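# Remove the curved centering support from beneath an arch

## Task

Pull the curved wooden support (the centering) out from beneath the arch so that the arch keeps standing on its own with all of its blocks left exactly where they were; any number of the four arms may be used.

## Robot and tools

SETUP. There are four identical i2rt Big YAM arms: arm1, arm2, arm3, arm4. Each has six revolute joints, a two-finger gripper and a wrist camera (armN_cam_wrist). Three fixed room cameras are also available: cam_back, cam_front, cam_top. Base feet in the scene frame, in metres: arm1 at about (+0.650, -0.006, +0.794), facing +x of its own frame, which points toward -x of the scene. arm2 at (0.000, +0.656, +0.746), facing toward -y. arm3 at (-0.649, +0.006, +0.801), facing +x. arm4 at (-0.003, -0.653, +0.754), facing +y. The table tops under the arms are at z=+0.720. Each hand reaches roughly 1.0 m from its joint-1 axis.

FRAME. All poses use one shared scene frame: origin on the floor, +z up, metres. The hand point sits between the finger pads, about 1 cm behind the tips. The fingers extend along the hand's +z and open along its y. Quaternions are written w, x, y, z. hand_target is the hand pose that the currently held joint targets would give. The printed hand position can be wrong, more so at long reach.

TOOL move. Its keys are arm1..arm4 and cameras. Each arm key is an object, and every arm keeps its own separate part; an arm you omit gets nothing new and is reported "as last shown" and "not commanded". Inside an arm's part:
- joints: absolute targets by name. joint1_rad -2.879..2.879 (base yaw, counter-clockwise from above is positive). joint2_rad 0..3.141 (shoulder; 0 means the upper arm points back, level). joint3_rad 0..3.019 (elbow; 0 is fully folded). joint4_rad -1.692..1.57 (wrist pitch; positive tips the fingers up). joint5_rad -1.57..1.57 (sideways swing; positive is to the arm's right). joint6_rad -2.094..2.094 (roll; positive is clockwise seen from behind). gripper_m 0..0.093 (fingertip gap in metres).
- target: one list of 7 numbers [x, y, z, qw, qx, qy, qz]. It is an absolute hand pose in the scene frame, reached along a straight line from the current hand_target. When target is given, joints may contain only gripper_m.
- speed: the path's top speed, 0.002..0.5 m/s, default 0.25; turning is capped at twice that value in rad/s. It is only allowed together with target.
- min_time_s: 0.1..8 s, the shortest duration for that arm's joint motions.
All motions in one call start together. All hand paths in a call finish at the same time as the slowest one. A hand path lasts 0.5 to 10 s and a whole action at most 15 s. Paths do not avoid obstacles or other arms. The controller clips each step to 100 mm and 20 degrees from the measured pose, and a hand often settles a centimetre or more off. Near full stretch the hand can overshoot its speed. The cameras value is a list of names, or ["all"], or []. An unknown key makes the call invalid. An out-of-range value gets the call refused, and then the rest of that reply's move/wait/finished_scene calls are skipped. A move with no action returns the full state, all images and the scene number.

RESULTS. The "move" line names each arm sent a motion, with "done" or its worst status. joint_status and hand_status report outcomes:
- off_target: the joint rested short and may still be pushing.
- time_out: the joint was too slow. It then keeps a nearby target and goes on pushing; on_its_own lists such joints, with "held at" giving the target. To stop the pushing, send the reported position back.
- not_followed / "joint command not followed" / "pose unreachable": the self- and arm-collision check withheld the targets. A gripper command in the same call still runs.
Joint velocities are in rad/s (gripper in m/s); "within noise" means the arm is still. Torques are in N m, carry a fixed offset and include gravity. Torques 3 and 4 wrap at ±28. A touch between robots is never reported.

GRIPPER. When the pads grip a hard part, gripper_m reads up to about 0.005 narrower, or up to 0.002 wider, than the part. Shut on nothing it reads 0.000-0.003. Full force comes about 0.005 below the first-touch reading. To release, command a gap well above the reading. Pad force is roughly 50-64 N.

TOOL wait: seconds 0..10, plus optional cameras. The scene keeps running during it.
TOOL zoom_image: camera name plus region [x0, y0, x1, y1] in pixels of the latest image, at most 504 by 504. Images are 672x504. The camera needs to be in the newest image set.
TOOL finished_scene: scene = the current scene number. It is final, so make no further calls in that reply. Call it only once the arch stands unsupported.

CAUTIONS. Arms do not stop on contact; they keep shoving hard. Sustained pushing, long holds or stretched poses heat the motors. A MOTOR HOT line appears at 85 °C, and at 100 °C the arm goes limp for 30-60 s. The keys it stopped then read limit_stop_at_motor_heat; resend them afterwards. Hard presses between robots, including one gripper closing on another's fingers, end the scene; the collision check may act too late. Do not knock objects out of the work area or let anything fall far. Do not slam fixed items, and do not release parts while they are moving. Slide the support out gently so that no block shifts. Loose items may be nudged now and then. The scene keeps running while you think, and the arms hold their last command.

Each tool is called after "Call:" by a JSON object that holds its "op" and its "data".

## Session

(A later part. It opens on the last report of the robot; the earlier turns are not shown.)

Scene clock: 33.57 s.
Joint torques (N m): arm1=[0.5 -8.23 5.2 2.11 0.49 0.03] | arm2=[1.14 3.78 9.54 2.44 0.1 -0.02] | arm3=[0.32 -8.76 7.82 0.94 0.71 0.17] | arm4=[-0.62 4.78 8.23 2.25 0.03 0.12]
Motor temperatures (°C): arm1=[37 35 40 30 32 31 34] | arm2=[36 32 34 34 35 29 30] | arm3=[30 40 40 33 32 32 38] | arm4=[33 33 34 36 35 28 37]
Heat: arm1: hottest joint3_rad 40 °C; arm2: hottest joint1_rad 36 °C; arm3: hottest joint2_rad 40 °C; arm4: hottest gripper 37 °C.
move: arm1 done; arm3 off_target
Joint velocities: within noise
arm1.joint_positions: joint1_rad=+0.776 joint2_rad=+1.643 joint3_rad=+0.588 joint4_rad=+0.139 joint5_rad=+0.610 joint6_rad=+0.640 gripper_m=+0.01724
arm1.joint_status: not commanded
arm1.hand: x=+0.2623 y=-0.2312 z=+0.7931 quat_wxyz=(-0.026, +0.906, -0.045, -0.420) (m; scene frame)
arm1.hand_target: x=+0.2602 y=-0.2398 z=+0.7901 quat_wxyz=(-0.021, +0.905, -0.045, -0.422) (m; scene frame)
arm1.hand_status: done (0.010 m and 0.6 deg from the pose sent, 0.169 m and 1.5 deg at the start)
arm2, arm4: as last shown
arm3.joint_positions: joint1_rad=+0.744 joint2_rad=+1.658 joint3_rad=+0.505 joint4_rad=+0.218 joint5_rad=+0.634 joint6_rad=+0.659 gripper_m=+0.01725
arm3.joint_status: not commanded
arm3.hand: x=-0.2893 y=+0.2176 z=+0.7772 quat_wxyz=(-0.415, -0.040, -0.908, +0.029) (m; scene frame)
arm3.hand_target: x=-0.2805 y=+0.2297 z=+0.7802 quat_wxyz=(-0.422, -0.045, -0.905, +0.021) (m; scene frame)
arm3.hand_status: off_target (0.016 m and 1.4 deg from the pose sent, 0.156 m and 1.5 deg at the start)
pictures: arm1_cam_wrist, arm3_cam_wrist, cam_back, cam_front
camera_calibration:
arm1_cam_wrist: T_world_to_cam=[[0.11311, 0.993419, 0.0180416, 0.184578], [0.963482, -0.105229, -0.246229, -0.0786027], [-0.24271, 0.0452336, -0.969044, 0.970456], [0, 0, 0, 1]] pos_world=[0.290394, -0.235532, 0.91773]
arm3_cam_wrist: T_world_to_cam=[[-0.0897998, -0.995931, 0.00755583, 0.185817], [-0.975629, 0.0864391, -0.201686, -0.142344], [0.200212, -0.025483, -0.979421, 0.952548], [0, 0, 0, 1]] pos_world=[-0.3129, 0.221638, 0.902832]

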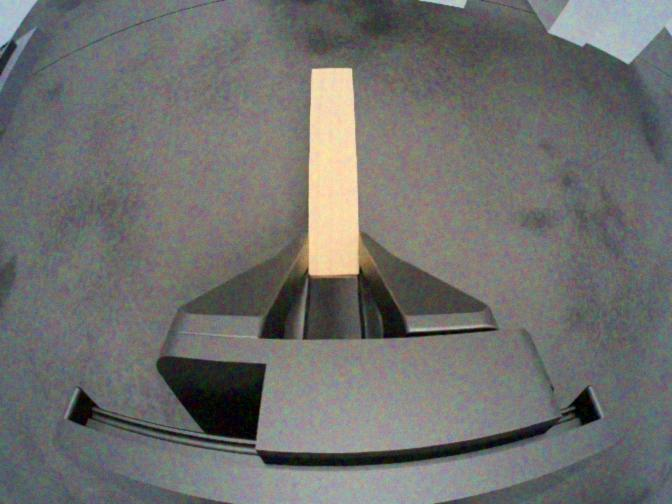

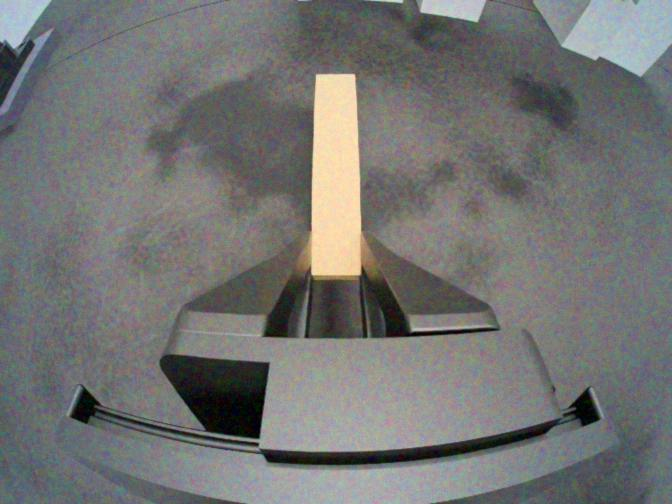

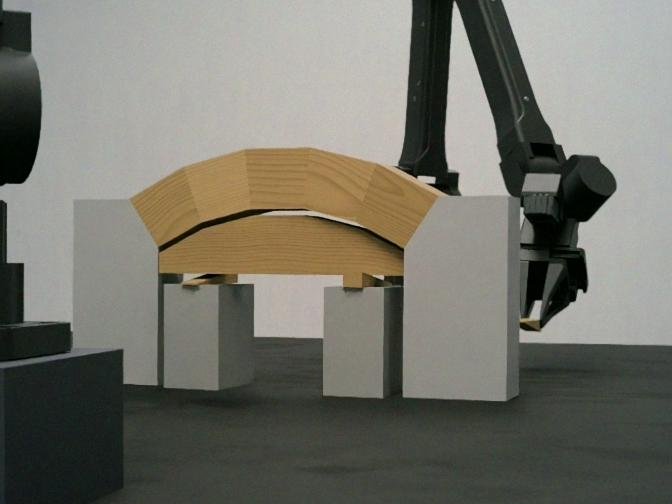

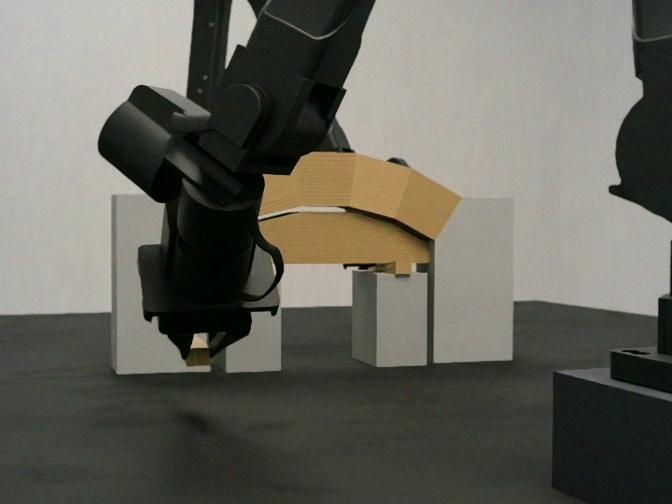

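Call:
{"op": "move", "data": {"arm1": {"target":[0.26,-0.24,0.76,0.0211,-0.905,0.0453,0.422],"speed":0.1}, "arm3": {"target":[-0.28,0.23,0.75,0.422,0.0453,0.905,-0.0211],"speed":0.1}, "cameras": ["cam_front","arm1_cam_wrist","arm3_cam_wrist"]}}

Call:
{"op": "zoom_image", "data": {"camera": "cam_front", "region": [130, 320, 270, 420]}}

Scene clock: 35.17 s.
Joint torques (N m): arm1=[0.5 -8.7 4.14 2.67 0.49 0.01] | arm2=[1.03 3.78 9.58 2.52 0.1 -0.01] | arm3=[0.56 -9.29 6.64 1.76 0.68 0.19] | arm4=[-1.32 4.78 8.31 2.33 0.05 0.05]
Motor temperatures (°C): arm1=[37 35 40 30 32 31 34] | arm2=[36 32 34 33 35 29 30] | arm3=[30 40 40 33 32 32 38] | arm4=[33 33 34 36 35 28 37]
Heat: arm1: hottest joint3_rad 40 °C; arm2: hottest joint1_rad 36 °C; arm3: hottest joint2_rad 40 °C; arm4: hottest gripper 37 °C.
move: arm1 done; arm3 off_target
Joint velocities: within noise
arm1.joint_positions: joint1_rad=+0.776 joint2_rad=+1.742 joint3_rad=+0.588 joint4_rad=+0.234 joint5_rad=+0.611 joint6_rad=+0.643 gripper_m=+0.01724
arm1.joint_status: not commanded
arm1.hand: x=+0.2608 y=-0.2321 z=+0.7642 quat_wxyz=(-0.027, +0.907, -0.045, -0.419) (m; scene frame)
arm1.hand_target: x=+0.2602 y=-0.2398 z=+0.7600 quat_wxyz=(-0.021, +0.905, -0.045, -0.422) (m; scene frame)
arm1.hand_status: done (0.009 m and 0.8 deg from the pose sent, 0.034 m and 0.6 deg at the start)
arm2, arm4: as last shown
arm3.joint_positions: joint1_rad=+0.744 joint2_rad=+1.768 joint3_rad=+0.505 joint4_rad=+0.316 joint5_rad=+0.634 joint6_rad=+0.661 gripper_m=+0.01725
arm3.joint_status: not commanded
arm3.hand: x=-0.2904 y=+0.2164 z=+0.7474 quat_wxyz=(-0.411, -0.039, -0.910, +0.034) (m; scene frame)
arm3.hand_target: x=-0.2806 y=+0.2296 z=+0.7503 quat_wxyz=(-0.422, -0.045, -0.905, +0.021) (m; scene frame)
arm3.hand_status: off_target (0.017 m and 2.1 deg from the pose sent, 0.031 m and 1.4 deg at the start)
pictures: arm1_cam_wrist, arm3_cam_wrist, cam_front
camera_calibration:
arm1_cam_wrist: T_world_to_cam=[[0.11508, 0.993156, 0.0199555, 0.184169], [0.964053, -0.10682, -0.243292, -0.08723], [-0.239495, 0.0472363, -0.969748, 0.94234], [0, 0, 0, 1]] pos_world=[0.288586, -0.236739, 0.888934]
arm3_cam_wrist: T_world_to_cam=[[-0.0910973, -0.99571, 0.0162161, 0.177838], [-0.977259, 0.0862544, -0.193713, -0.155825], [0.191484, -0.0334941, -0.980924, 0.923822], [0, 0, 0, 1]] pos_world=[-0.312978, 0.221458, 0.87313]

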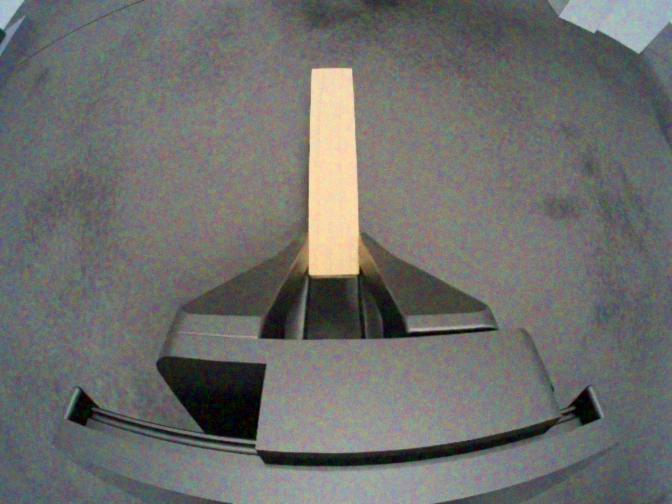

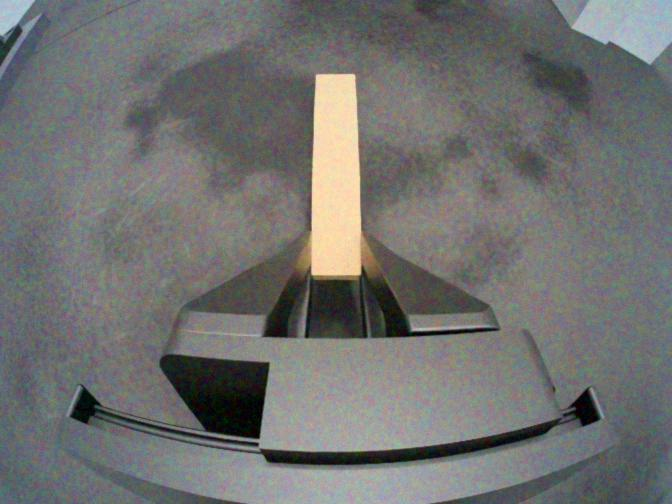

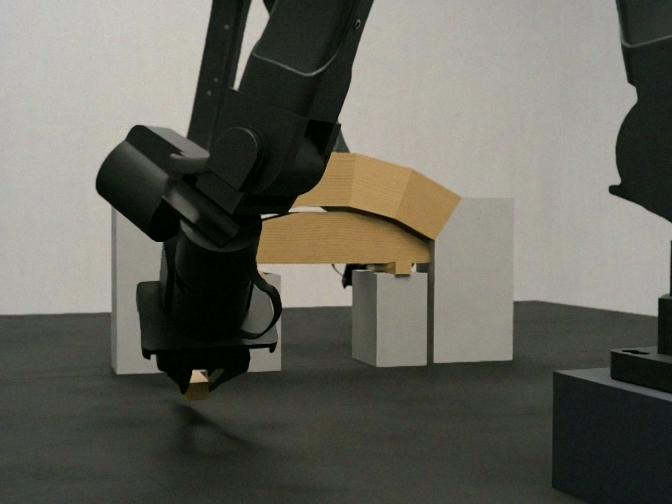

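Scaled by 3.600 from the camera's 672x504 image, which has a finer 960x720 frame.

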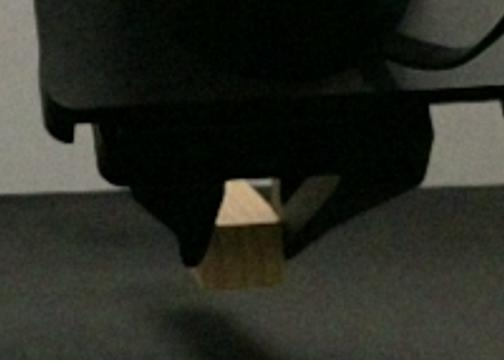

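Call:
{"op": "move", "data": {"arm1": {"target":[0.26,-0.24,0.752,0.0211,-0.905,0.0453,0.422],"speed":0.05}, "arm3": {"target":[-0.28,0.23,0.742,0.422,0.0453,0.905,-0.0211],"speed":0.05}, "cameras": ["cam_front","cam_back"]}}

Call:
{"op": "zoom_image", "data": {"camera": "cam_front", "region": [130, 320, 270, 420]}}

Scene clock: 36.60 s.
Joint torques (N m): arm1=[0.67 -8.59 3.96 2.59 0.5 0.01] | arm2=[1.32 3.9 9.52 2.44 0.11 -0.02] | arm3=[0.32 -9.17 6.05 1.54 0.69 0.18] | arm4=[-1.49 4.48 8.25 2.17 0.05 0.09]
Motor temperatures (°C): arm1=[37 35 40 30 32 31 34] | arm2=[36 32 34 33 35 29 30] | arm3=[30 40 40 33 32 32 38] | arm4=[33 33 34 36 35 28 37]
Heat: arm1: hottest joint3_rad 40 °C; arm2: hottest joint1_rad 36 °C; arm3: hottest joint2_rad 40 °C; arm4: hottest gripper 37 °C.
move: arm1 done; arm3 off_target
Joint velocities: within noise
arm1.joint_positions: joint1_rad=+0.776 joint2_rad=+1.768 joint3_rad=+0.588 joint4_rad=+0.261 joint5_rad=+0.611 joint6_rad=+0.643 gripper_m=+0.01724
arm1.joint_status: not commanded
arm1.hand: x=+0.2604 y=-0.2324 z=+0.7572 quat_wxyz=(-0.026, +0.906, -0.046, -0.419) (m; scene frame)
arm1.hand_target: x=+0.2602 y=-0.2397 z=+0.7520 quat_wxyz=(-0.021, +0.905, -0.045, -0.422) (m; scene frame)
arm1.hand_status: done (0.009 m and 0.7 deg from the pose sent, 0.015 m and 0.8 deg at the start)
arm2, arm4: as last shown
arm3.joint_positions: joint1_rad=+0.744 joint2_rad=+1.797 joint3_rad=+0.511 joint4_rad=+0.345 joint5_rad=+0.634 joint6_rad=+0.661 gripper_m=+0.01725
arm3.joint_status: not commanded
arm3.hand: x=-0.2885 y=+0.2183 z=+0.7412 quat_wxyz=(-0.413, -0.040, -0.909, +0.031) (m; scene frame)
arm3.hand_target: x=-0.2803 y=+0.2298 z=+0.7423 quat_wxyz=(-0.422, -0.045, -0.905, +0.021) (m; scene frame)
arm3.hand_status: off_target (0.014 m and 1.7 deg from the pose sent, 0.018 m and 2.1 deg at the start)
pictures: cam_back, cam_front

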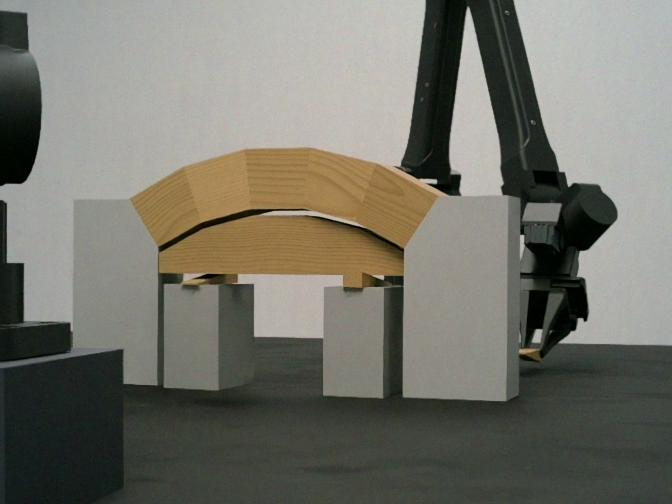

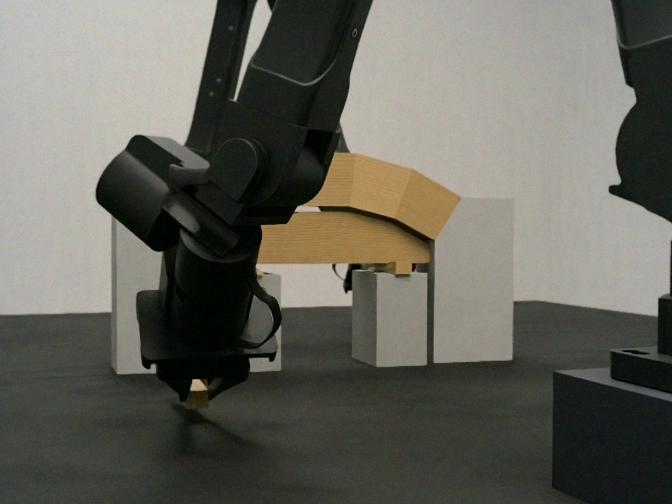

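Scaled by 3.600 from the camera's 672x504 image, which has a finer 960x720 frame.

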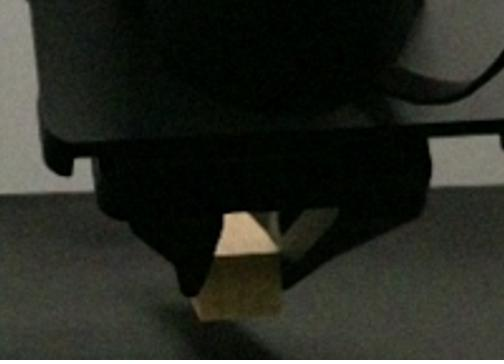

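Call:
{"op": "move", "data": {"arm1": {"target":[0.26,-0.24,0.744,0.0211,-0.905,0.0453,0.422],"speed":0.05}, "arm3": {"target":[-0.28,0.23,0.735,0.422,0.0453,0.905,-0.0211],"speed":0.05}, "cameras": ["cam_front","cam_back"]}}

Call:
{"op": "zoom_image", "data": {"camera": "cam_front", "region": [130, 320, 270, 420]}}

Scene clock: 37.80 s.
Joint torques (N m): arm1=[0.5 -8.94 3.82 2.65 0.5 0.01] | arm2=[1.14 3.84 9.48 2.47 0.1 -0.02] | arm3=[0.44 -9.58 5.97 1.51 0.65 0.19] | arm4=[-1.08 4.31 8.31 2.43 0.08 0.05]
Motor temperatures (°C): arm1=[37 35 40 30 32 31 35] | arm2=[36 32 34 33 35 29 30] | arm3=[30 40 40 33 32 32 38] | arm4=[33 33 34 36 35 28 37]
Heat: arm1: hottest joint3_rad 40 °C; arm2: hottest joint1_rad 36 °C; arm3: hottest joint2_rad 40 °C; arm4: hottest gripper 37 °C.
move: arm1 done; arm3 off_target
Joint velocities: within noise
arm1.joint_positions: joint1_rad=+0.776 joint2_rad=+1.795 joint3_rad=+0.588 joint4_rad=+0.288 joint5_rad=+0.611 joint6_rad=+0.643 gripper_m=+0.01724
arm1.joint_status: not commanded
arm1.hand: x=+0.2604 y=-0.2323 z=+0.7493 quat_wxyz=(-0.027, +0.906, -0.046, -0.419) (m; scene frame)
arm1.hand_target: x=+0.2602 y=-0.2398 z=+0.7441 quat_wxyz=(-0.021, +0.905, -0.045, -0.422) (m; scene frame)
arm1.hand_status: done (0.009 m and 0.7 deg from the pose sent, 0.015 m and 0.7 deg at the start)
arm2, arm4: as last shown
arm3.joint_positions: joint1_rad=+0.744 joint2_rad=+1.823 joint3_rad=+0.511 joint4_rad=+0.371 joint5_rad=+0.635 joint6_rad=+0.661 gripper_m=+0.01725
arm3.joint_status: not commanded
arm3.hand: x=-0.2889 y=+0.2178 z=+0.7347 quat_wxyz=(-0.413, -0.040, -0.909, +0.032) (m; scene frame)
arm3.hand_target: x=-0.2803 y=+0.2299 z=+0.7355 quat_wxyz=(-0.422, -0.045, -0.905, +0.021) (m; scene frame)
arm3.hand_status: off_target (0.015 m and 1.8 deg from the pose sent, 0.016 m and 1.7 deg at the start)
pictures: cam_back, cam_front

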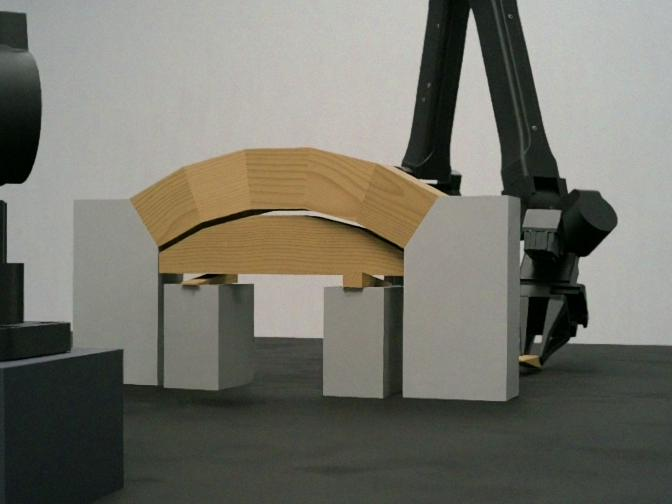

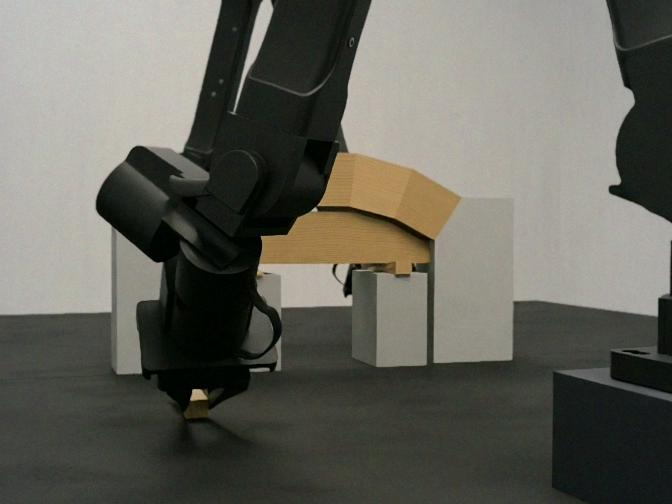

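Scaled by 3.600 from the camera's 672x504 image, which has a finer 960x720 frame.

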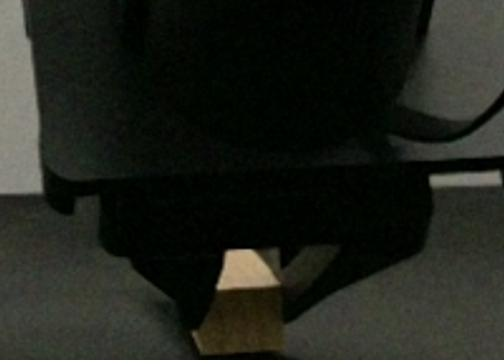

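Call:
{"op": "move", "data": {"arm1": {"target":[0.26,-0.24,0.737,0.0211,-0.905,0.0453,0.422],"speed":0.05}, "arm3": {"target":[-0.28,0.23,0.729,0.422,0.0453,0.905,-0.0211],"speed":0.05}, "cameras": ["cam_front","cam_back"]}}

Call:
{"op": "zoom_image", "data": {"camera": "cam_front", "region": [130, 350, 270, 450]}}

Call:
{"op": "zoom_image", "data": {"camera": "cam_back", "region": [490, 320, 600, 400]}}

Scene clock: 39.10 s.
Joint torques (N m): arm1=[0.56 -8.06 3.74 2.41 0.32 0] | arm2=[1.38 3.78 9.52 2.44 0.09 0] | arm3=[0.38 -8.94 5.55 1.37 0.4 0.17] | arm4=[-1.03 4.13 8.23 2.44 0.03 0.07]
Motor temperatures (°C): arm1=[37 35 40 30 32 31 35] | arm2=[36 32 34 33 35 29 30] | arm3=[30 40 40 33 32 32 38] | arm4=[33 33 34 36 35 28 37]
Heat: arm1: hottest joint3_rad 40 °C; arm2: hottest joint1_rad 36 °C; arm3: hottest joint2_rad 40 °C; arm4: hottest gripper 37 °C.
move: arm1 off_target; arm3 off_target
Joint velocities: within noise
arm1.joint_positions: joint1_rad=+0.776 joint2_rad=+1.809 joint3_rad=+0.588 joint4_rad=+0.316 joint5_rad=+0.616 joint6_rad=+0.643 gripper_m=+0.01724
arm1.joint_status: not commanded
arm1.hand: x=+0.2586 y=-0.2333 z=+0.7474 quat_wxyz=(-0.024, +0.904, -0.048, -0.425) (m; scene frame)
arm1.hand_target: x=+0.2604 y=-0.2397 z=+0.7372 quat_wxyz=(-0.021, +0.905, -0.045, -0.422) (m; scene frame)
arm1.hand_status: off_target (0.012 m and 0.6 deg from the pose sent, 0.014 m and 0.7 deg at the start)
arm2, arm4: as last shown
arm3.joint_positions: joint1_rad=+0.744 joint2_rad=+1.837 joint3_rad=+0.516 joint4_rad=+0.397 joint5_rad=+0.640 joint6_rad=+0.661 gripper_m=+0.01725
arm3.joint_status: not commanded
arm3.hand: x=-0.2851 y=+0.2205 z=+0.7342 quat_wxyz=(-0.420, -0.044, -0.906, +0.028) (m; scene frame)
arm3.hand_target: x=-0.2803 y=+0.2299 z=+0.7293 quat_wxyz=(-0.422, -0.045, -0.905, +0.021) (m; scene frame)
arm3.hand_status: off_target (0.012 m and 0.8 deg from the pose sent, 0.016 m and 1.8 deg at the start)
pictures: cam_back, cam_front

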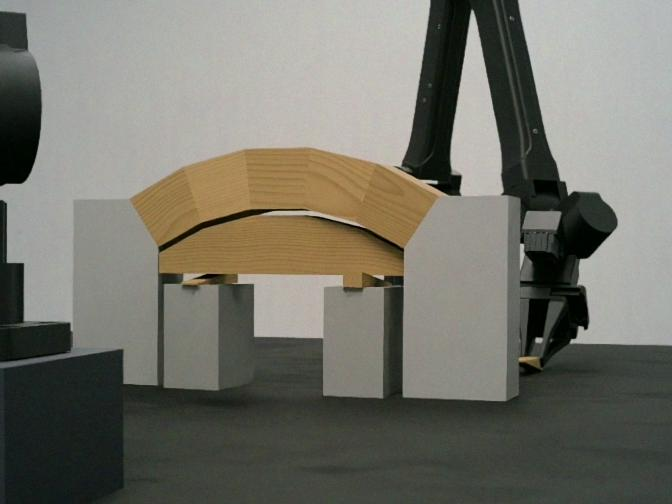

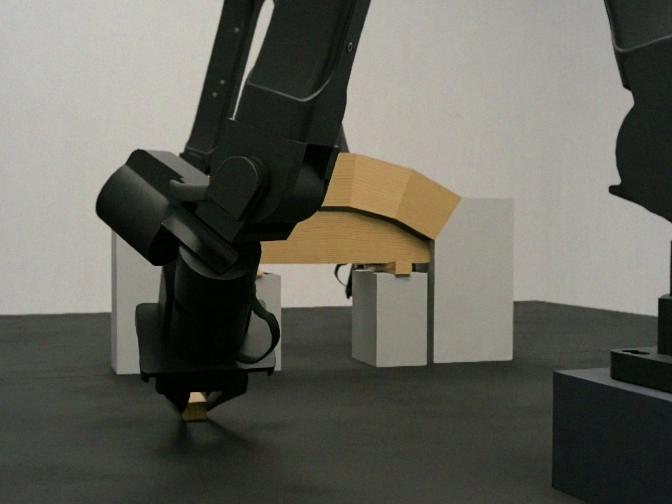

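Scaled by 3.600 from the camera's 672x504 image, which has a finer 960x720 frame.

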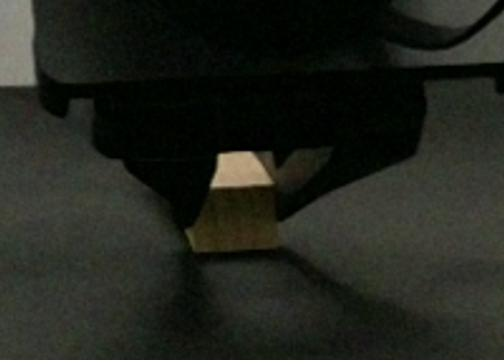

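Scaled by 4.582 from the camera's 672x504 image, which has a finer 960x720 frame.

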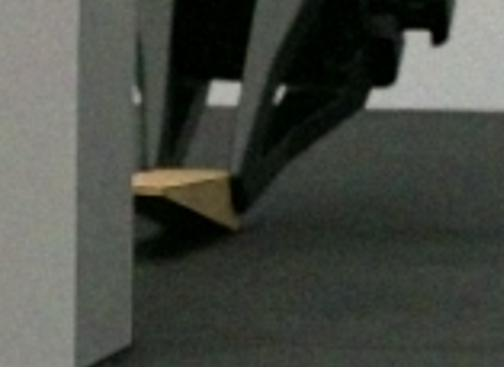

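Call:
{"op": "move", "data": {"arm1": {"joints":{"gripper_m":0.045}}, "arm3": {"joints":{"gripper_m":0.045}}}}

Call:
{"op": "move", "data": {"arm1": {"target":[0.31,-0.245,0.82,0.0211,-0.905,0.0453,0.422],"speed":0.2}, "arm3": {"target":[-0.33,0.235,0.81,0.422,0.0453,0.905,-0.0211],"speed":0.2}}}

Call:
{"op": "move", "data": {"arm1": {"target":[0.09,0.072,0.91,0.0211,-0.905,0.0453,0.422],"speed":0.3}, "arm3": {"target":[-0.13,-0.079,0.90,0.422,0.0453,0.905,-0.0211],"speed":0.3}, "cameras": ["cam_back","cam_front","cam_top","arm1_cam_wrist","arm3_cam_wrist"]}}

Scene clock: 40.40 s.
Joint torques (N m): arm1=[0.5 -8.94 3.69 2.39 0.31 0] | arm2=[1.38 3.78 9.54 2.5 0.1 -0.01] | arm3=[0.32 -9.76 5.41 1.36 0.43 0.18] | arm4=[-0.97 4.48 8.29 2.4 0.04 0.08]
Motor temperatures (°C): arm1=[37 35 39 30 32 31 35] | arm2=[36 32 34 33 35 29 30] | arm3=[30 40 40 33 32 32 38] | arm4=[33 33 34 36 35 28 37]
Heat: arm1: hottest joint3_rad 39 °C; arm2: hottest joint1_rad 36 °C; arm3: hottest joint2_rad 40 °C; arm4: hottest gripper 37 °C.
move: arm1 done; arm3 done
Joint velocities: within noise
arm1.joint_positions: joint1_rad=+0.776 joint2_rad=+1.819 joint3_rad=+0.588 joint4_rad=+0.316 joint5_rad=+0.616 joint6_rad=+0.644 gripper_m=+0.04484
arm1.joint_status: all done
arm1.hand: x=+0.2598 y=-0.2320 z=+0.7433 quat_wxyz=(-0.027, +0.905, -0.047, -0.422) (m; scene frame)
arm1.hand_target: x=+0.2604 y=-0.2398 z=+0.7373 quat_wxyz=(-0.021, +0.905, -0.045, -0.422) (m; scene frame)
arm1.hand_status: not commanded
arm2.joint_positions: joint1_rad=-0.491 joint2_rad=+0.571 joint3_rad=+1.396 joint4_rad=-1.145 joint5_rad=+0.158 joint6_rad=+0.378 gripper_m=+0.09396
arm2.joint_status: not commanded
arm2.hand: x=-0.1424 y=+0.4717 z=+1.3418 quat_wxyz=(-0.330, -0.780, -0.216, +0.486) (m; scene frame)
arm2.hand_target: x=-0.1404 y=+0.4751 z=+1.3501 quat_wxyz=(-0.336, -0.774, -0.213, +0.492) (m; scene frame)
arm2.hand_status: not commanded
arm3.joint_positions: joint1_rad=+0.744 joint2_rad=+1.849 joint3_rad=+0.517 joint4_rad=+0.397 joint5_rad=+0.640 joint6_rad=+0.661 gripper_m=+0.04487
arm3.joint_status: all done
arm3.hand: x=-0.2866 y=+0.2190 z=+0.7298 quat_wxyz=(-0.417, -0.042, -0.907, +0.032) (m; scene frame)
arm3.hand_target: x=-0.2802 y=+0.2298 z=+0.7293 quat_wxyz=(-0.422, -0.045, -0.905, +0.021) (m; scene frame)
arm3.hand_status: not commanded
arm4.joint_positions: joint1_rad=-0.377 joint2_rad=+0.615 joint3_rad=+1.493 joint4_rad=-1.274 joint5_rad=+0.157 joint6_rad=-0.616 gripper_m=+0.09396
arm4.joint_status: not commanded
arm4.hand: x=+0.0978 y=-0.4603 z=+1.3602 quat_wxyz=(-0.554, +0.623, -0.545, -0.090) (m; scene frame)
arm4.hand_target: x=+0.0963 y=-0.4637 z=+1.3683 quat_wxyz=(-0.562, +0.618, -0.542, -0.093) (m; scene frame)
arm4.hand_status: not commanded
pictures: none

Scene clock: 41.90 s.
Joint torques (N m): arm1=[0.73 -9.11 4.27 0.73 0.54 0.03] | arm2=[1.08 3.78 9.55 2.45 0.1 -0.02] | arm3=[0.62 -10.11 6.16 0.27 0.75 0.18] | arm4=[-1.44 4.72 8.36 2.33 0.04 0.07]
Motor temperatures (°C): arm1=[37 35 39 30 32 31 34] | arm2=[36 32 35 33 35 29 30] | arm3=[30 40 40 33 32 32 38] | arm4=[33 33 34 36 35 28 37]
Heat: arm1: hottest joint3_rad 39 °C; arm2: hottest joint1_rad 36 °C; arm3: hottest joint2_rad 40 °C; arm4: hottest gripper 37 °C.
move: arm1 done; arm3 done
Joint velocities: within noise
arm1.joint_positions: joint1_rad=+0.888 joint2_rad=+1.516 joint3_rad=+0.555 joint4_rad=-0.011 joint5_rad=+0.679 joint6_rad=+0.758 gripper_m=+0.04492
arm1.joint_status: not commanded
arm1.hand: x=+0.3034 y=-0.2434 z=+0.8198 quat_wxyz=(-0.022, +0.904, -0.049, -0.424) (m; scene frame)
arm1.hand_target: x=+0.3099 y=-0.2450 z=+0.8199 quat_wxyz=(-0.021, +0.905, -0.045, -0.422) (m; scene frame)
arm1.hand_status: done (0.007 m and 0.5 deg from the pose sent, 0.093 m and 0.7 deg at the start)
arm2, arm4: as last shown
arm3.joint_positions: joint1_rad=+0.868 joint2_rad=+1.526 joint3_rad=+0.481 joint4_rad=+0.036 joint5_rad=+0.708 joint6_rad=+0.792 gripper_m=+0.04494
arm3.joint_status: not commanded
arm3.hand: x=-0.3289 y=+0.2307 z=+0.8042 quat_wxyz=(-0.419, -0.043, -0.907, +0.028) (m; scene frame)
arm3.hand_target: x=-0.3299 y=+0.2350 z=+0.8099 quat_wxyz=(-0.422, -0.045, -0.905, +0.021) (m; scene frame)
arm3.hand_status: done (0.007 m and 0.9 deg from the pose sent, 0.093 m and 1.4 deg at the start)
pictures: none

Scene clock: 44.20 s.
Joint torques (N m): arm1=[-0.79 -9.23 10.14 1.22 -0.14 -0.22] | arm2=[1.38 3.84 9.48 2.51 0.11 -0.02] | arm3=[-0.09 -9 13.34 0.72 -0.05 -0.05] | arm4=[-1.2 4.48 8.25 2.4 0.07 0.1]
Motor temperatures (°C): arm1=[37 35 40 30 32 31 34] | arm2=[36 32 35 33 35 29 30] | arm3=[30 40 40 33 32 32 38] | arm4=[33 33 35 36 35 28 37]
Heat: arm1: hottest joint3_rad 40 °C; arm2: hottest joint1_rad 36 °C; arm3: hottest joint2_rad 40 °C; arm4: hottest gripper 37 °C.
move: arm1 off_target; arm3 off_target
Joint velocities: within noise
arm1.joint_positions: joint1_rad=-0.123 joint2_rad=+1.513 joint3_rad=+0.816 joint4_rad=-0.015 joint5_rad=-0.043 joint6_rad=-0.017 gripper_m=+0.04492
arm1.joint_status: not commanded
arm1.hand: x=+0.1077 y=+0.0668 z=+0.9024 quat_wxyz=(-0.019, +0.907, -0.049, -0.418) (m; scene frame)
arm1.hand_target: x=+0.0910 y=+0.0719 z=+0.9101 quat_wxyz=(-0.021, +0.905, -0.045, -0.422) (m; scene frame)
arm1.hand_status: off_target (0.020 m and 0.7 deg from the pose sent, 0.391 m and 0.5 deg at the start)
arm2, arm4: as last shown
arm3.joint_positions: joint1_rad=-0.223 joint2_rad=+1.443 joint3_rad=+0.683 joint4_rad=+0.043 joint5_rad=-0.068 joint6_rad=-0.038 gripper_m=+0.04494
arm3.joint_status: not commanded
arm3.hand: x=-0.1507 y=-0.0749 z=+0.8863 quat_wxyz=(-0.411, -0.051, -0.910, +0.018) (m; scene frame)
arm3.hand_target: x=-0.1313 y=-0.0788 z=+0.9005 quat_wxyz=(-0.422, -0.045, -0.905, +0.021) (m; scene frame)
arm3.hand_status: off_target (0.025 m and 1.6 deg from the pose sent, 0.380 m and 0.9 deg at the start)
pictures: arm1_cam_wrist, arm3_cam_wrist, cam_back, cam_front, cam_top
camera_calibration:
arm1_cam_wrist: T_world_to_cam=[[0.114245, 0.993451, 0.00197213, -0.0815832], [0.96398, -0.110375, -0.241991, 0.125072], [-0.240189, 0.0295474, -0.970276, 1.02725], [0, 0, 0, 1]] pos_world=[0.135488, 0.0645012, 1.02715]
arm3_cam_wrist: T_world_to_cam=[[-0.100567, -0.994706, -0.0211088, -0.070135], [-0.976087, 0.102749, -0.191563, 0.0322823], [0.192718, 0.00133918, -0.981253, 1.02663], [0, 0, 0, 1]] pos_world=[-0.173393, -0.0744556, 1.01209]

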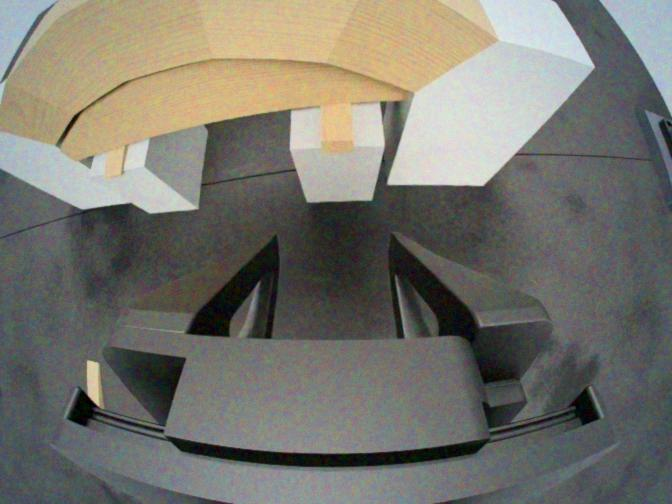

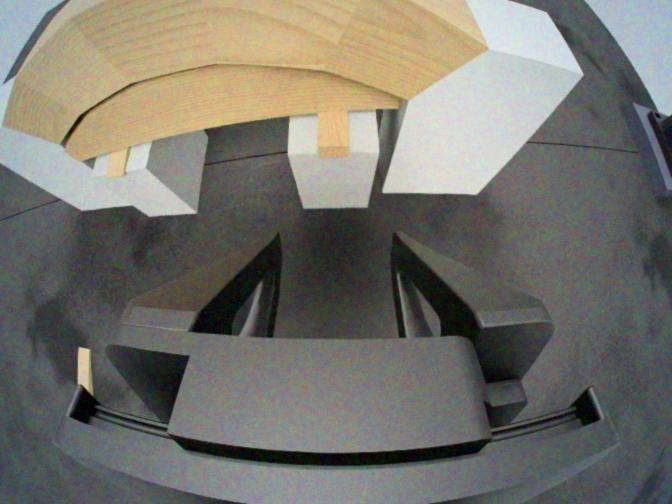

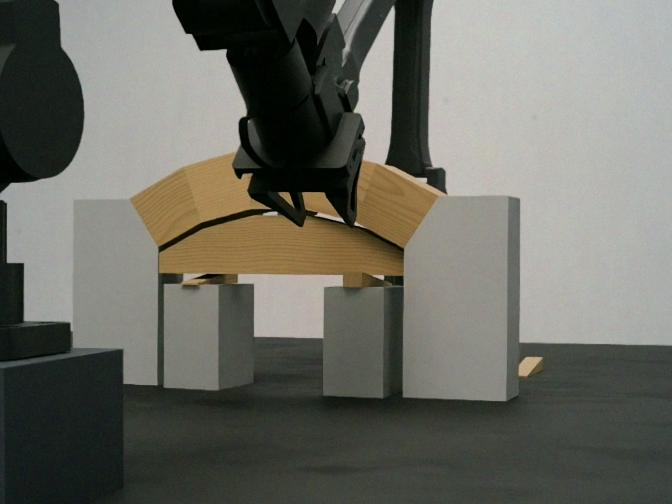

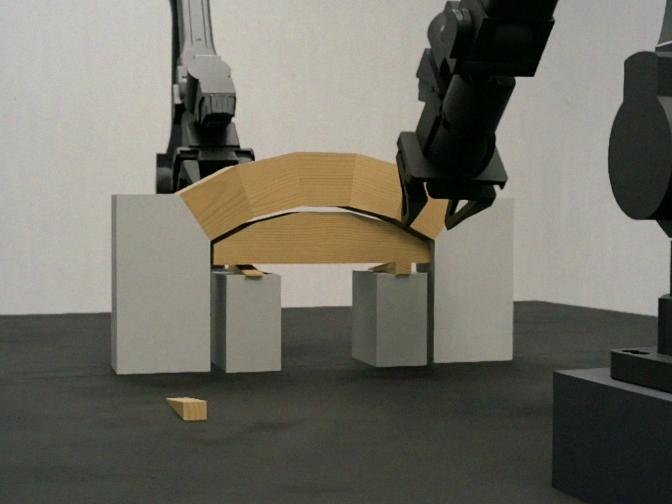

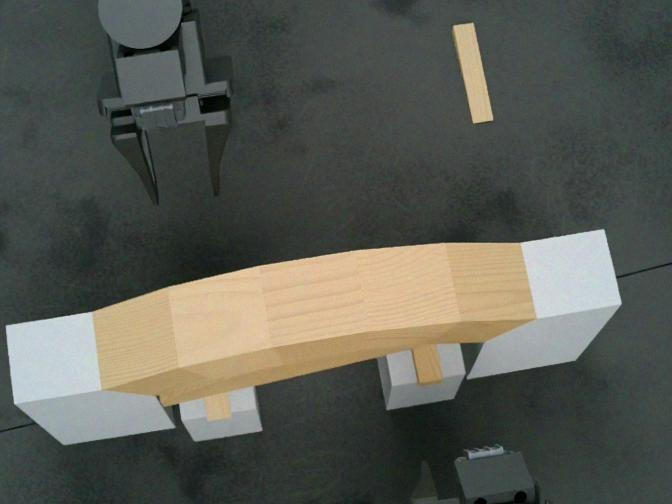

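Call:
{"op": "move", "data": {"arm1": {"target":[0.032,0.079,0.878,0.0211,-0.905,0.0453,0.422],"speed":0.15}, "arm3": {"target":[-0.075,-0.082,0.864,0.422,0.0453,0.905,-0.0211],"speed":0.15}, "cameras": ["cam_back","cam_front","cam_top","arm1_cam_wrist","arm3_cam_wrist"]}}

Call:
{"op": "zoom_image", "data": {"camera": "cam_back", "region": [260, 180, 460, 330]}}

Call:
{"op": "zoom_image", "data": {"camera": "cam_front", "region": [320, 180, 520, 330]}}

Scene clock: 46.23 s.
Joint torques (N m): arm1=[-0.44 -12.04 9.7 3.08 -0.01 -0.18] | arm2=[1.26 3.9 9.48 2.4 0.09 -0.02] | arm3=[0.56 -11.46 12.27 1.96 0.24 0.09] | arm4=[-0.79 4.42 8.32 2.29 0.04 0.05]
Motor temperatures (°C): arm1=[37 35 40 30 31 31 34] | arm2=[36 32 35 33 35 29 30] | arm3=[30 40 41 33 31 32 38] | arm4=[33 33 35 36 35 28 37]
Heat: arm1: hottest joint3_rad 40 °C; arm2: hottest joint1_rad 36 °C; arm3: hottest joint3_rad 41 °C; arm4: hottest gripper 37 °C.
move: arm1 off_target; arm3 off_target
Joint velocities: within noise
arm1.joint_positions: joint1_rad=-0.123 joint2_rad=+1.699 joint3_rad=+0.955 joint4_rad=-0.004 joint5_rad=-0.043 joint6_rad=-0.017 gripper_m=+0.04492
arm1.joint_status: not commanded
arm1.hand: x=+0.0558 y=+0.0748 z=+0.8677 quat_wxyz=(-0.017, +0.914, -0.049, -0.402) (m; scene frame)
arm1.hand_target: x=+0.0336 y=+0.0788 z=+0.8785 quat_wxyz=(-0.021, +0.905, -0.045, -0.422) (m; scene frame)
arm1.hand_status: off_target (0.026 m and 2.6 deg from the pose sent, 0.080 m and 0.7 deg at the start)
arm2, arm4: as last shown
arm3.joint_positions: joint1_rad=-0.217 joint2_rad=+1.641 joint3_rad=+0.808 joint4_rad=+0.094 joint5_rad=-0.061 joint6_rad=-0.039 gripper_m=+0.04494
arm3.joint_status: not commanded
arm3.hand: x=-0.0995 y=-0.0827 z=+0.8516 quat_wxyz=(-0.401, -0.050, -0.914, +0.019) (m; scene frame)
arm3.hand_target: x=-0.0766 y=-0.0815 z=+0.8645 quat_wxyz=(-0.422, -0.045, -0.905, +0.021) (m; scene frame)
arm3.hand_status: off_target (0.028 m and 2.7 deg from the pose sent, 0.079 m and 1.6 deg at the start)
pictures: arm1_cam_wrist, arm3_cam_wrist, cam_back, cam_front, cam_top
camera_calibration:
arm1_cam_wrist: T_world_to_cam=[[0.114198, 0.993457, 0.00109721, -0.0827692], [0.971881, -0.111489, -0.207406, 0.137184], [-0.205926, 0.0247517, -0.978254, 0.986206], [0, 0, 0, 1]] pos_world=[0.0792113, 0.0731119, 0.993304]
arm3_cam_wrist: T_world_to_cam=[[-0.100025, -0.994819, -0.0181839, -0.0759035], [-0.980004, 0.101662, -0.171048, 0.0584504], [0.17201, 0.000711218, -0.985095, 0.983806], [0, 0, 0, 1]] pos_world=[-0.119536, -0.0821521, 0.97776]

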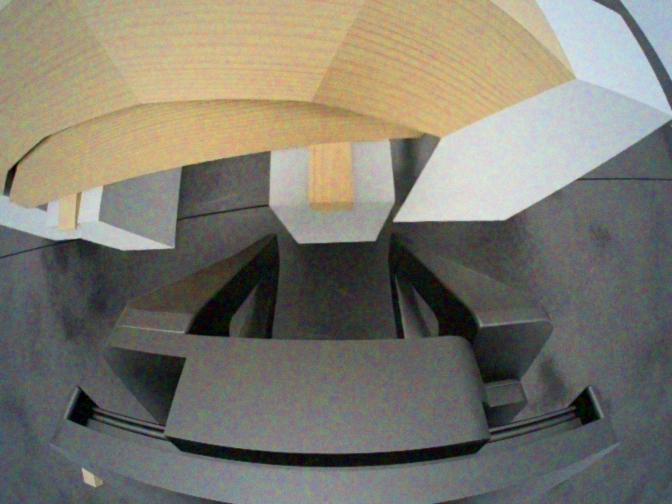

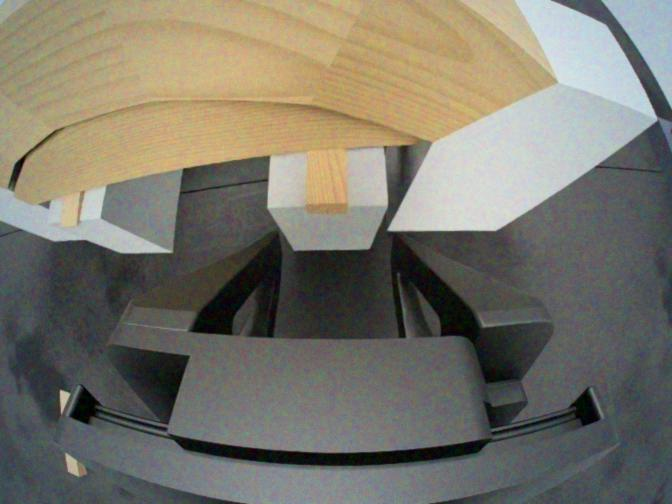

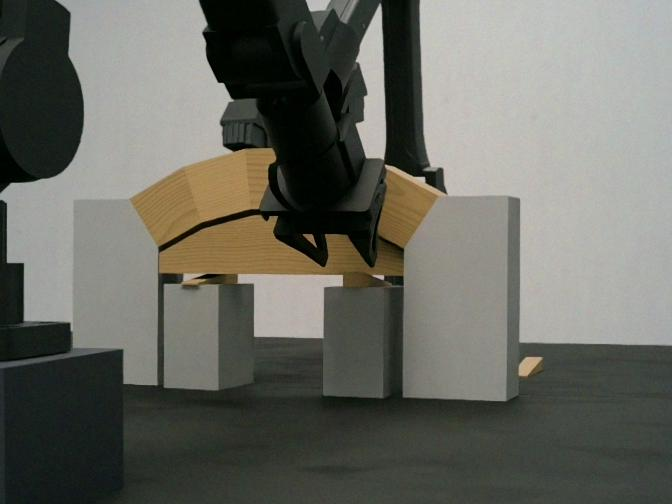

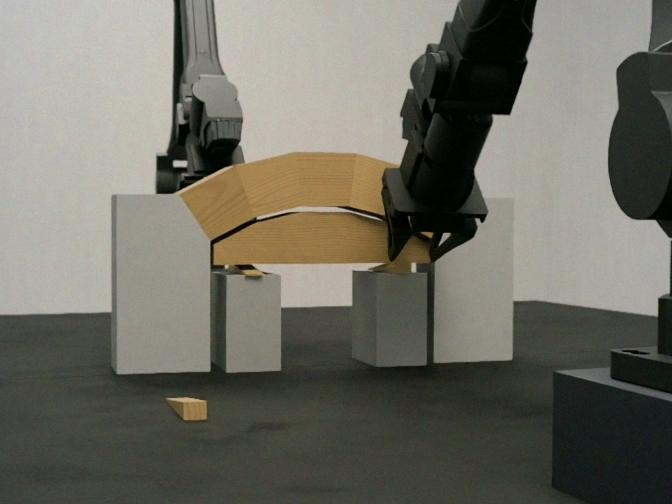

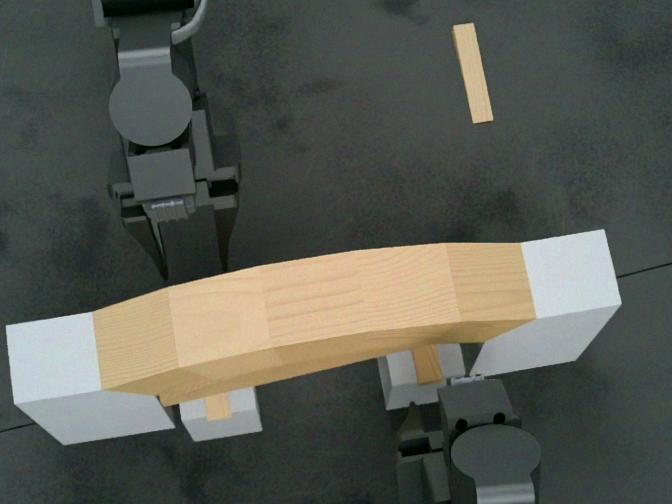

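Scaled by 2.520 from the camera's 672x504 image, which has a finer 960x720 frame.

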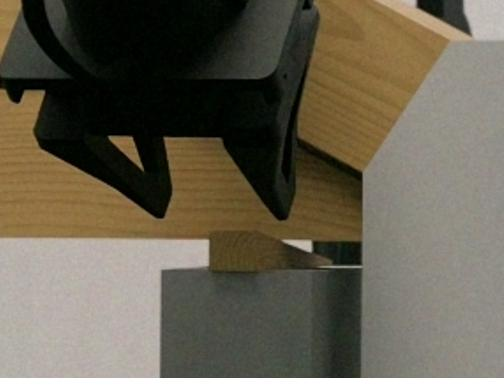

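Scaled by 2.520 from the camera's 672x504 image, which has a finer 960x720 frame.

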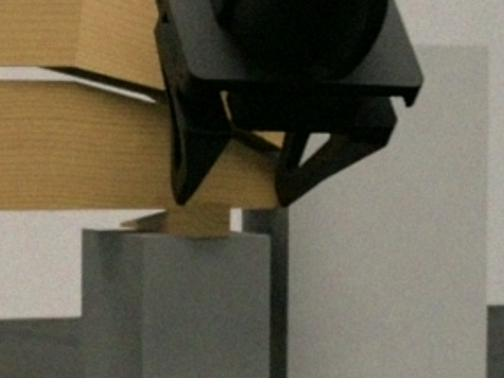

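Call:
{"op": "move", "data": {"arm1": {"target":[0.0036,0.080,0.8725,0.0211,-0.905,0.0453,0.422],"speed":0.08}, "arm3": {"target":[-0.0436,-0.0795,0.853,0.422,0.0453,0.905,-0.0211],"speed":0.08}, "cameras": ["cam_back","cam_front","arm1_cam_wrist","arm3_cam_wrist"]}}

Call:
{"op": "zoom_image", "data": {"camera": "cam_back", "region": [260, 180, 460, 330]}}

Call:
{"op": "zoom_image", "data": {"camera": "cam_front", "region": [320, 180, 520, 330]}}

Scene clock: 47.90 s.
Joint torques (N m): arm1=[0.09 -12.92 9.99 2.47 0.09 -0.14] | arm2=[1.2 3.66 9.59 2.36 0.1 -0.01] | arm3=[0.38 -12.69 12.33 1.91 0.24 0.18] | arm4=[-0.67 4.25 8.36 2.4 0.06 0.08]
Motor temperatures (°C): arm1=[37 35 40 30 31 31 34] | arm2=[36 32 35 33 35 29 30] | arm3=[30 40 41 33 31 32 37] | arm4=[33 33 35 36 35 28 37]
Heat: arm1: hottest joint3_rad 40 °C; arm2: hottest joint1_rad 36 °C; arm3: hottest joint3_rad 41 °C; arm4: hottest gripper 37 °C.
move: arm1 off_target; arm3 off_target
Joint velocities: within noise
arm1.joint_positions: joint1_rad=-0.123 joint2_rad=+1.765 joint3_rad=+1.037 joint4_rad=-0.004 joint5_rad=-0.041 joint6_rad=-0.017 gripper_m=+0.04492
arm1.joint_status: not commanded
arm1.hand: x=+0.0254 y=+0.0798 z=+0.8668 quat_wxyz=(-0.019, +0.911, -0.049, -0.410) (m; scene frame)
arm1.hand_target: x=+0.0049 y=+0.0798 z=+0.8730 quat_wxyz=(-0.021, +0.905, -0.045, -0.422) (m; scene frame)
arm1.hand_status: off_target (0.023 m and 1.7 deg from the pose sent, 0.053 m and 2.6 deg at the start)
arm2, arm4: as last shown
arm3.joint_positions: joint1_rad=-0.201 joint2_rad=+1.725 joint3_rad=+0.891 joint4_rad=+0.098 joint5_rad=-0.049 joint6_rad=-0.037 gripper_m=+0.04494
arm3.joint_status: not commanded
arm3.hand: x=-0.0679 y=-0.0809 z=+0.8420 quat_wxyz=(-0.402, -0.046, -0.914, +0.021) (m; scene frame)
arm3.hand_target: x=-0.0451 y=-0.0792 z=+0.8537 quat_wxyz=(-0.422, -0.045, -0.905, +0.021) (m; scene frame)
arm3.hand_status: off_target (0.027 m and 2.5 deg from the pose sent, 0.056 m and 2.6 deg at the start)
pictures: arm1_cam_wrist, arm3_cam_wrist, cam_back, cam_front
camera_calibration:
arm1_cam_wrist: T_world_to_cam=[[0.115785, 0.993269, 0.00312473, -0.0860542], [0.96833, -0.112176, -0.223056, 0.180856], [-0.221204, 0.0288524, -0.974801, 0.976064], [0, 0, 0, 1]] pos_world=[0.0507446, 0.077601, 0.992078]
arm3_cam_wrist: T_world_to_cam=[[-0.0942369, -0.995489, -0.0110129, -0.0767994], [-0.980435, 0.0947208, -0.172556, 0.088288], [0.172821, -0.00546374, -0.984938, 0.968367], [0, 0, 0, 1]] pos_world=[-0.0880305, -0.0795248, 0.96817]

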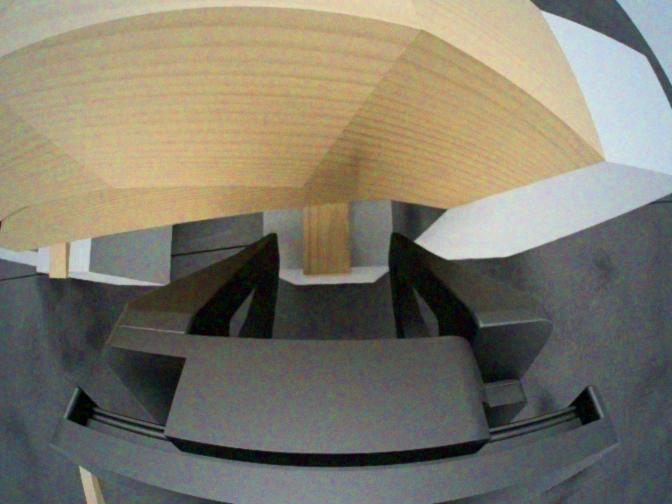

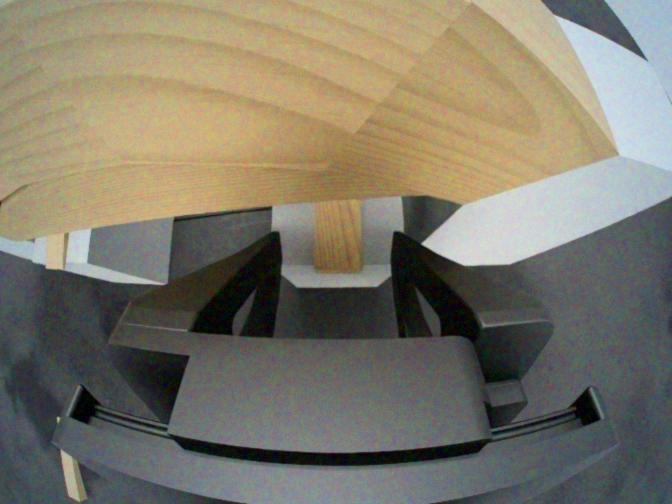

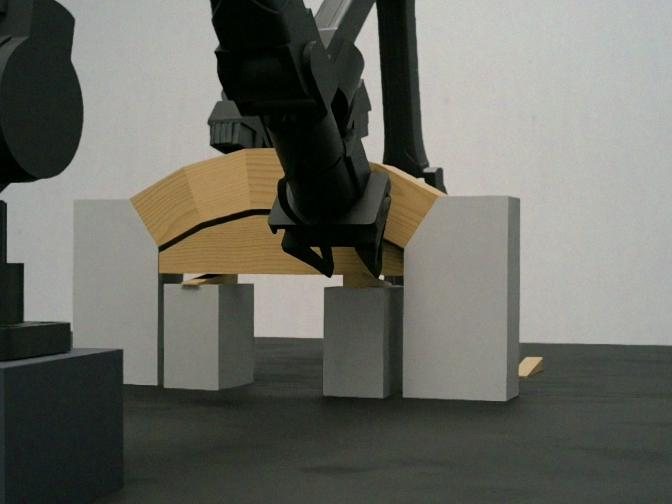

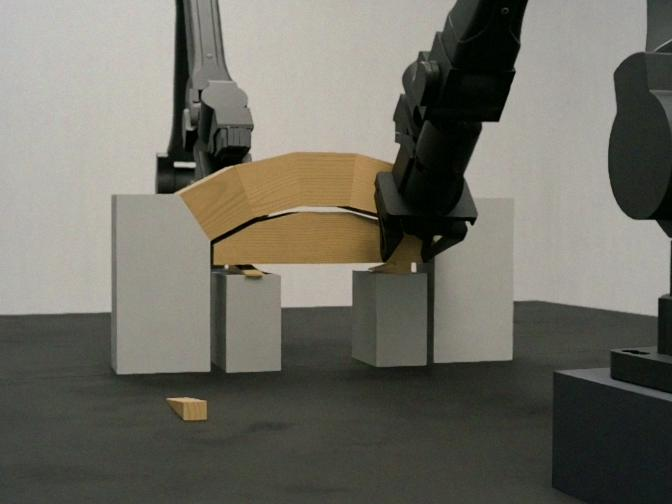

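Scaled by 2.520 from the camera's 672x504 image, which has a finer 960x720 frame.

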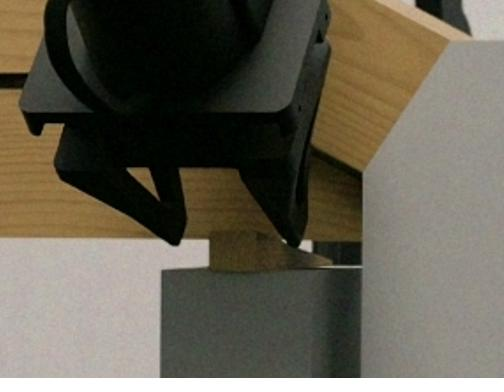

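Scaled by 2.520 from the camera's 672x504 image, which has a finer 960x720 frame.

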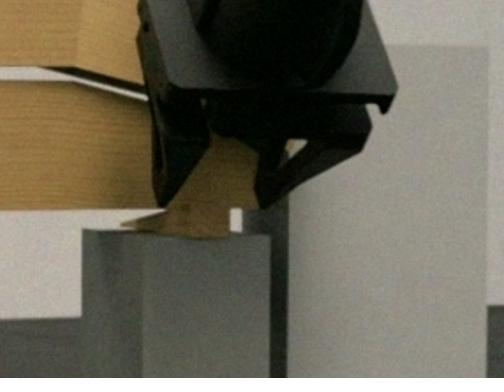

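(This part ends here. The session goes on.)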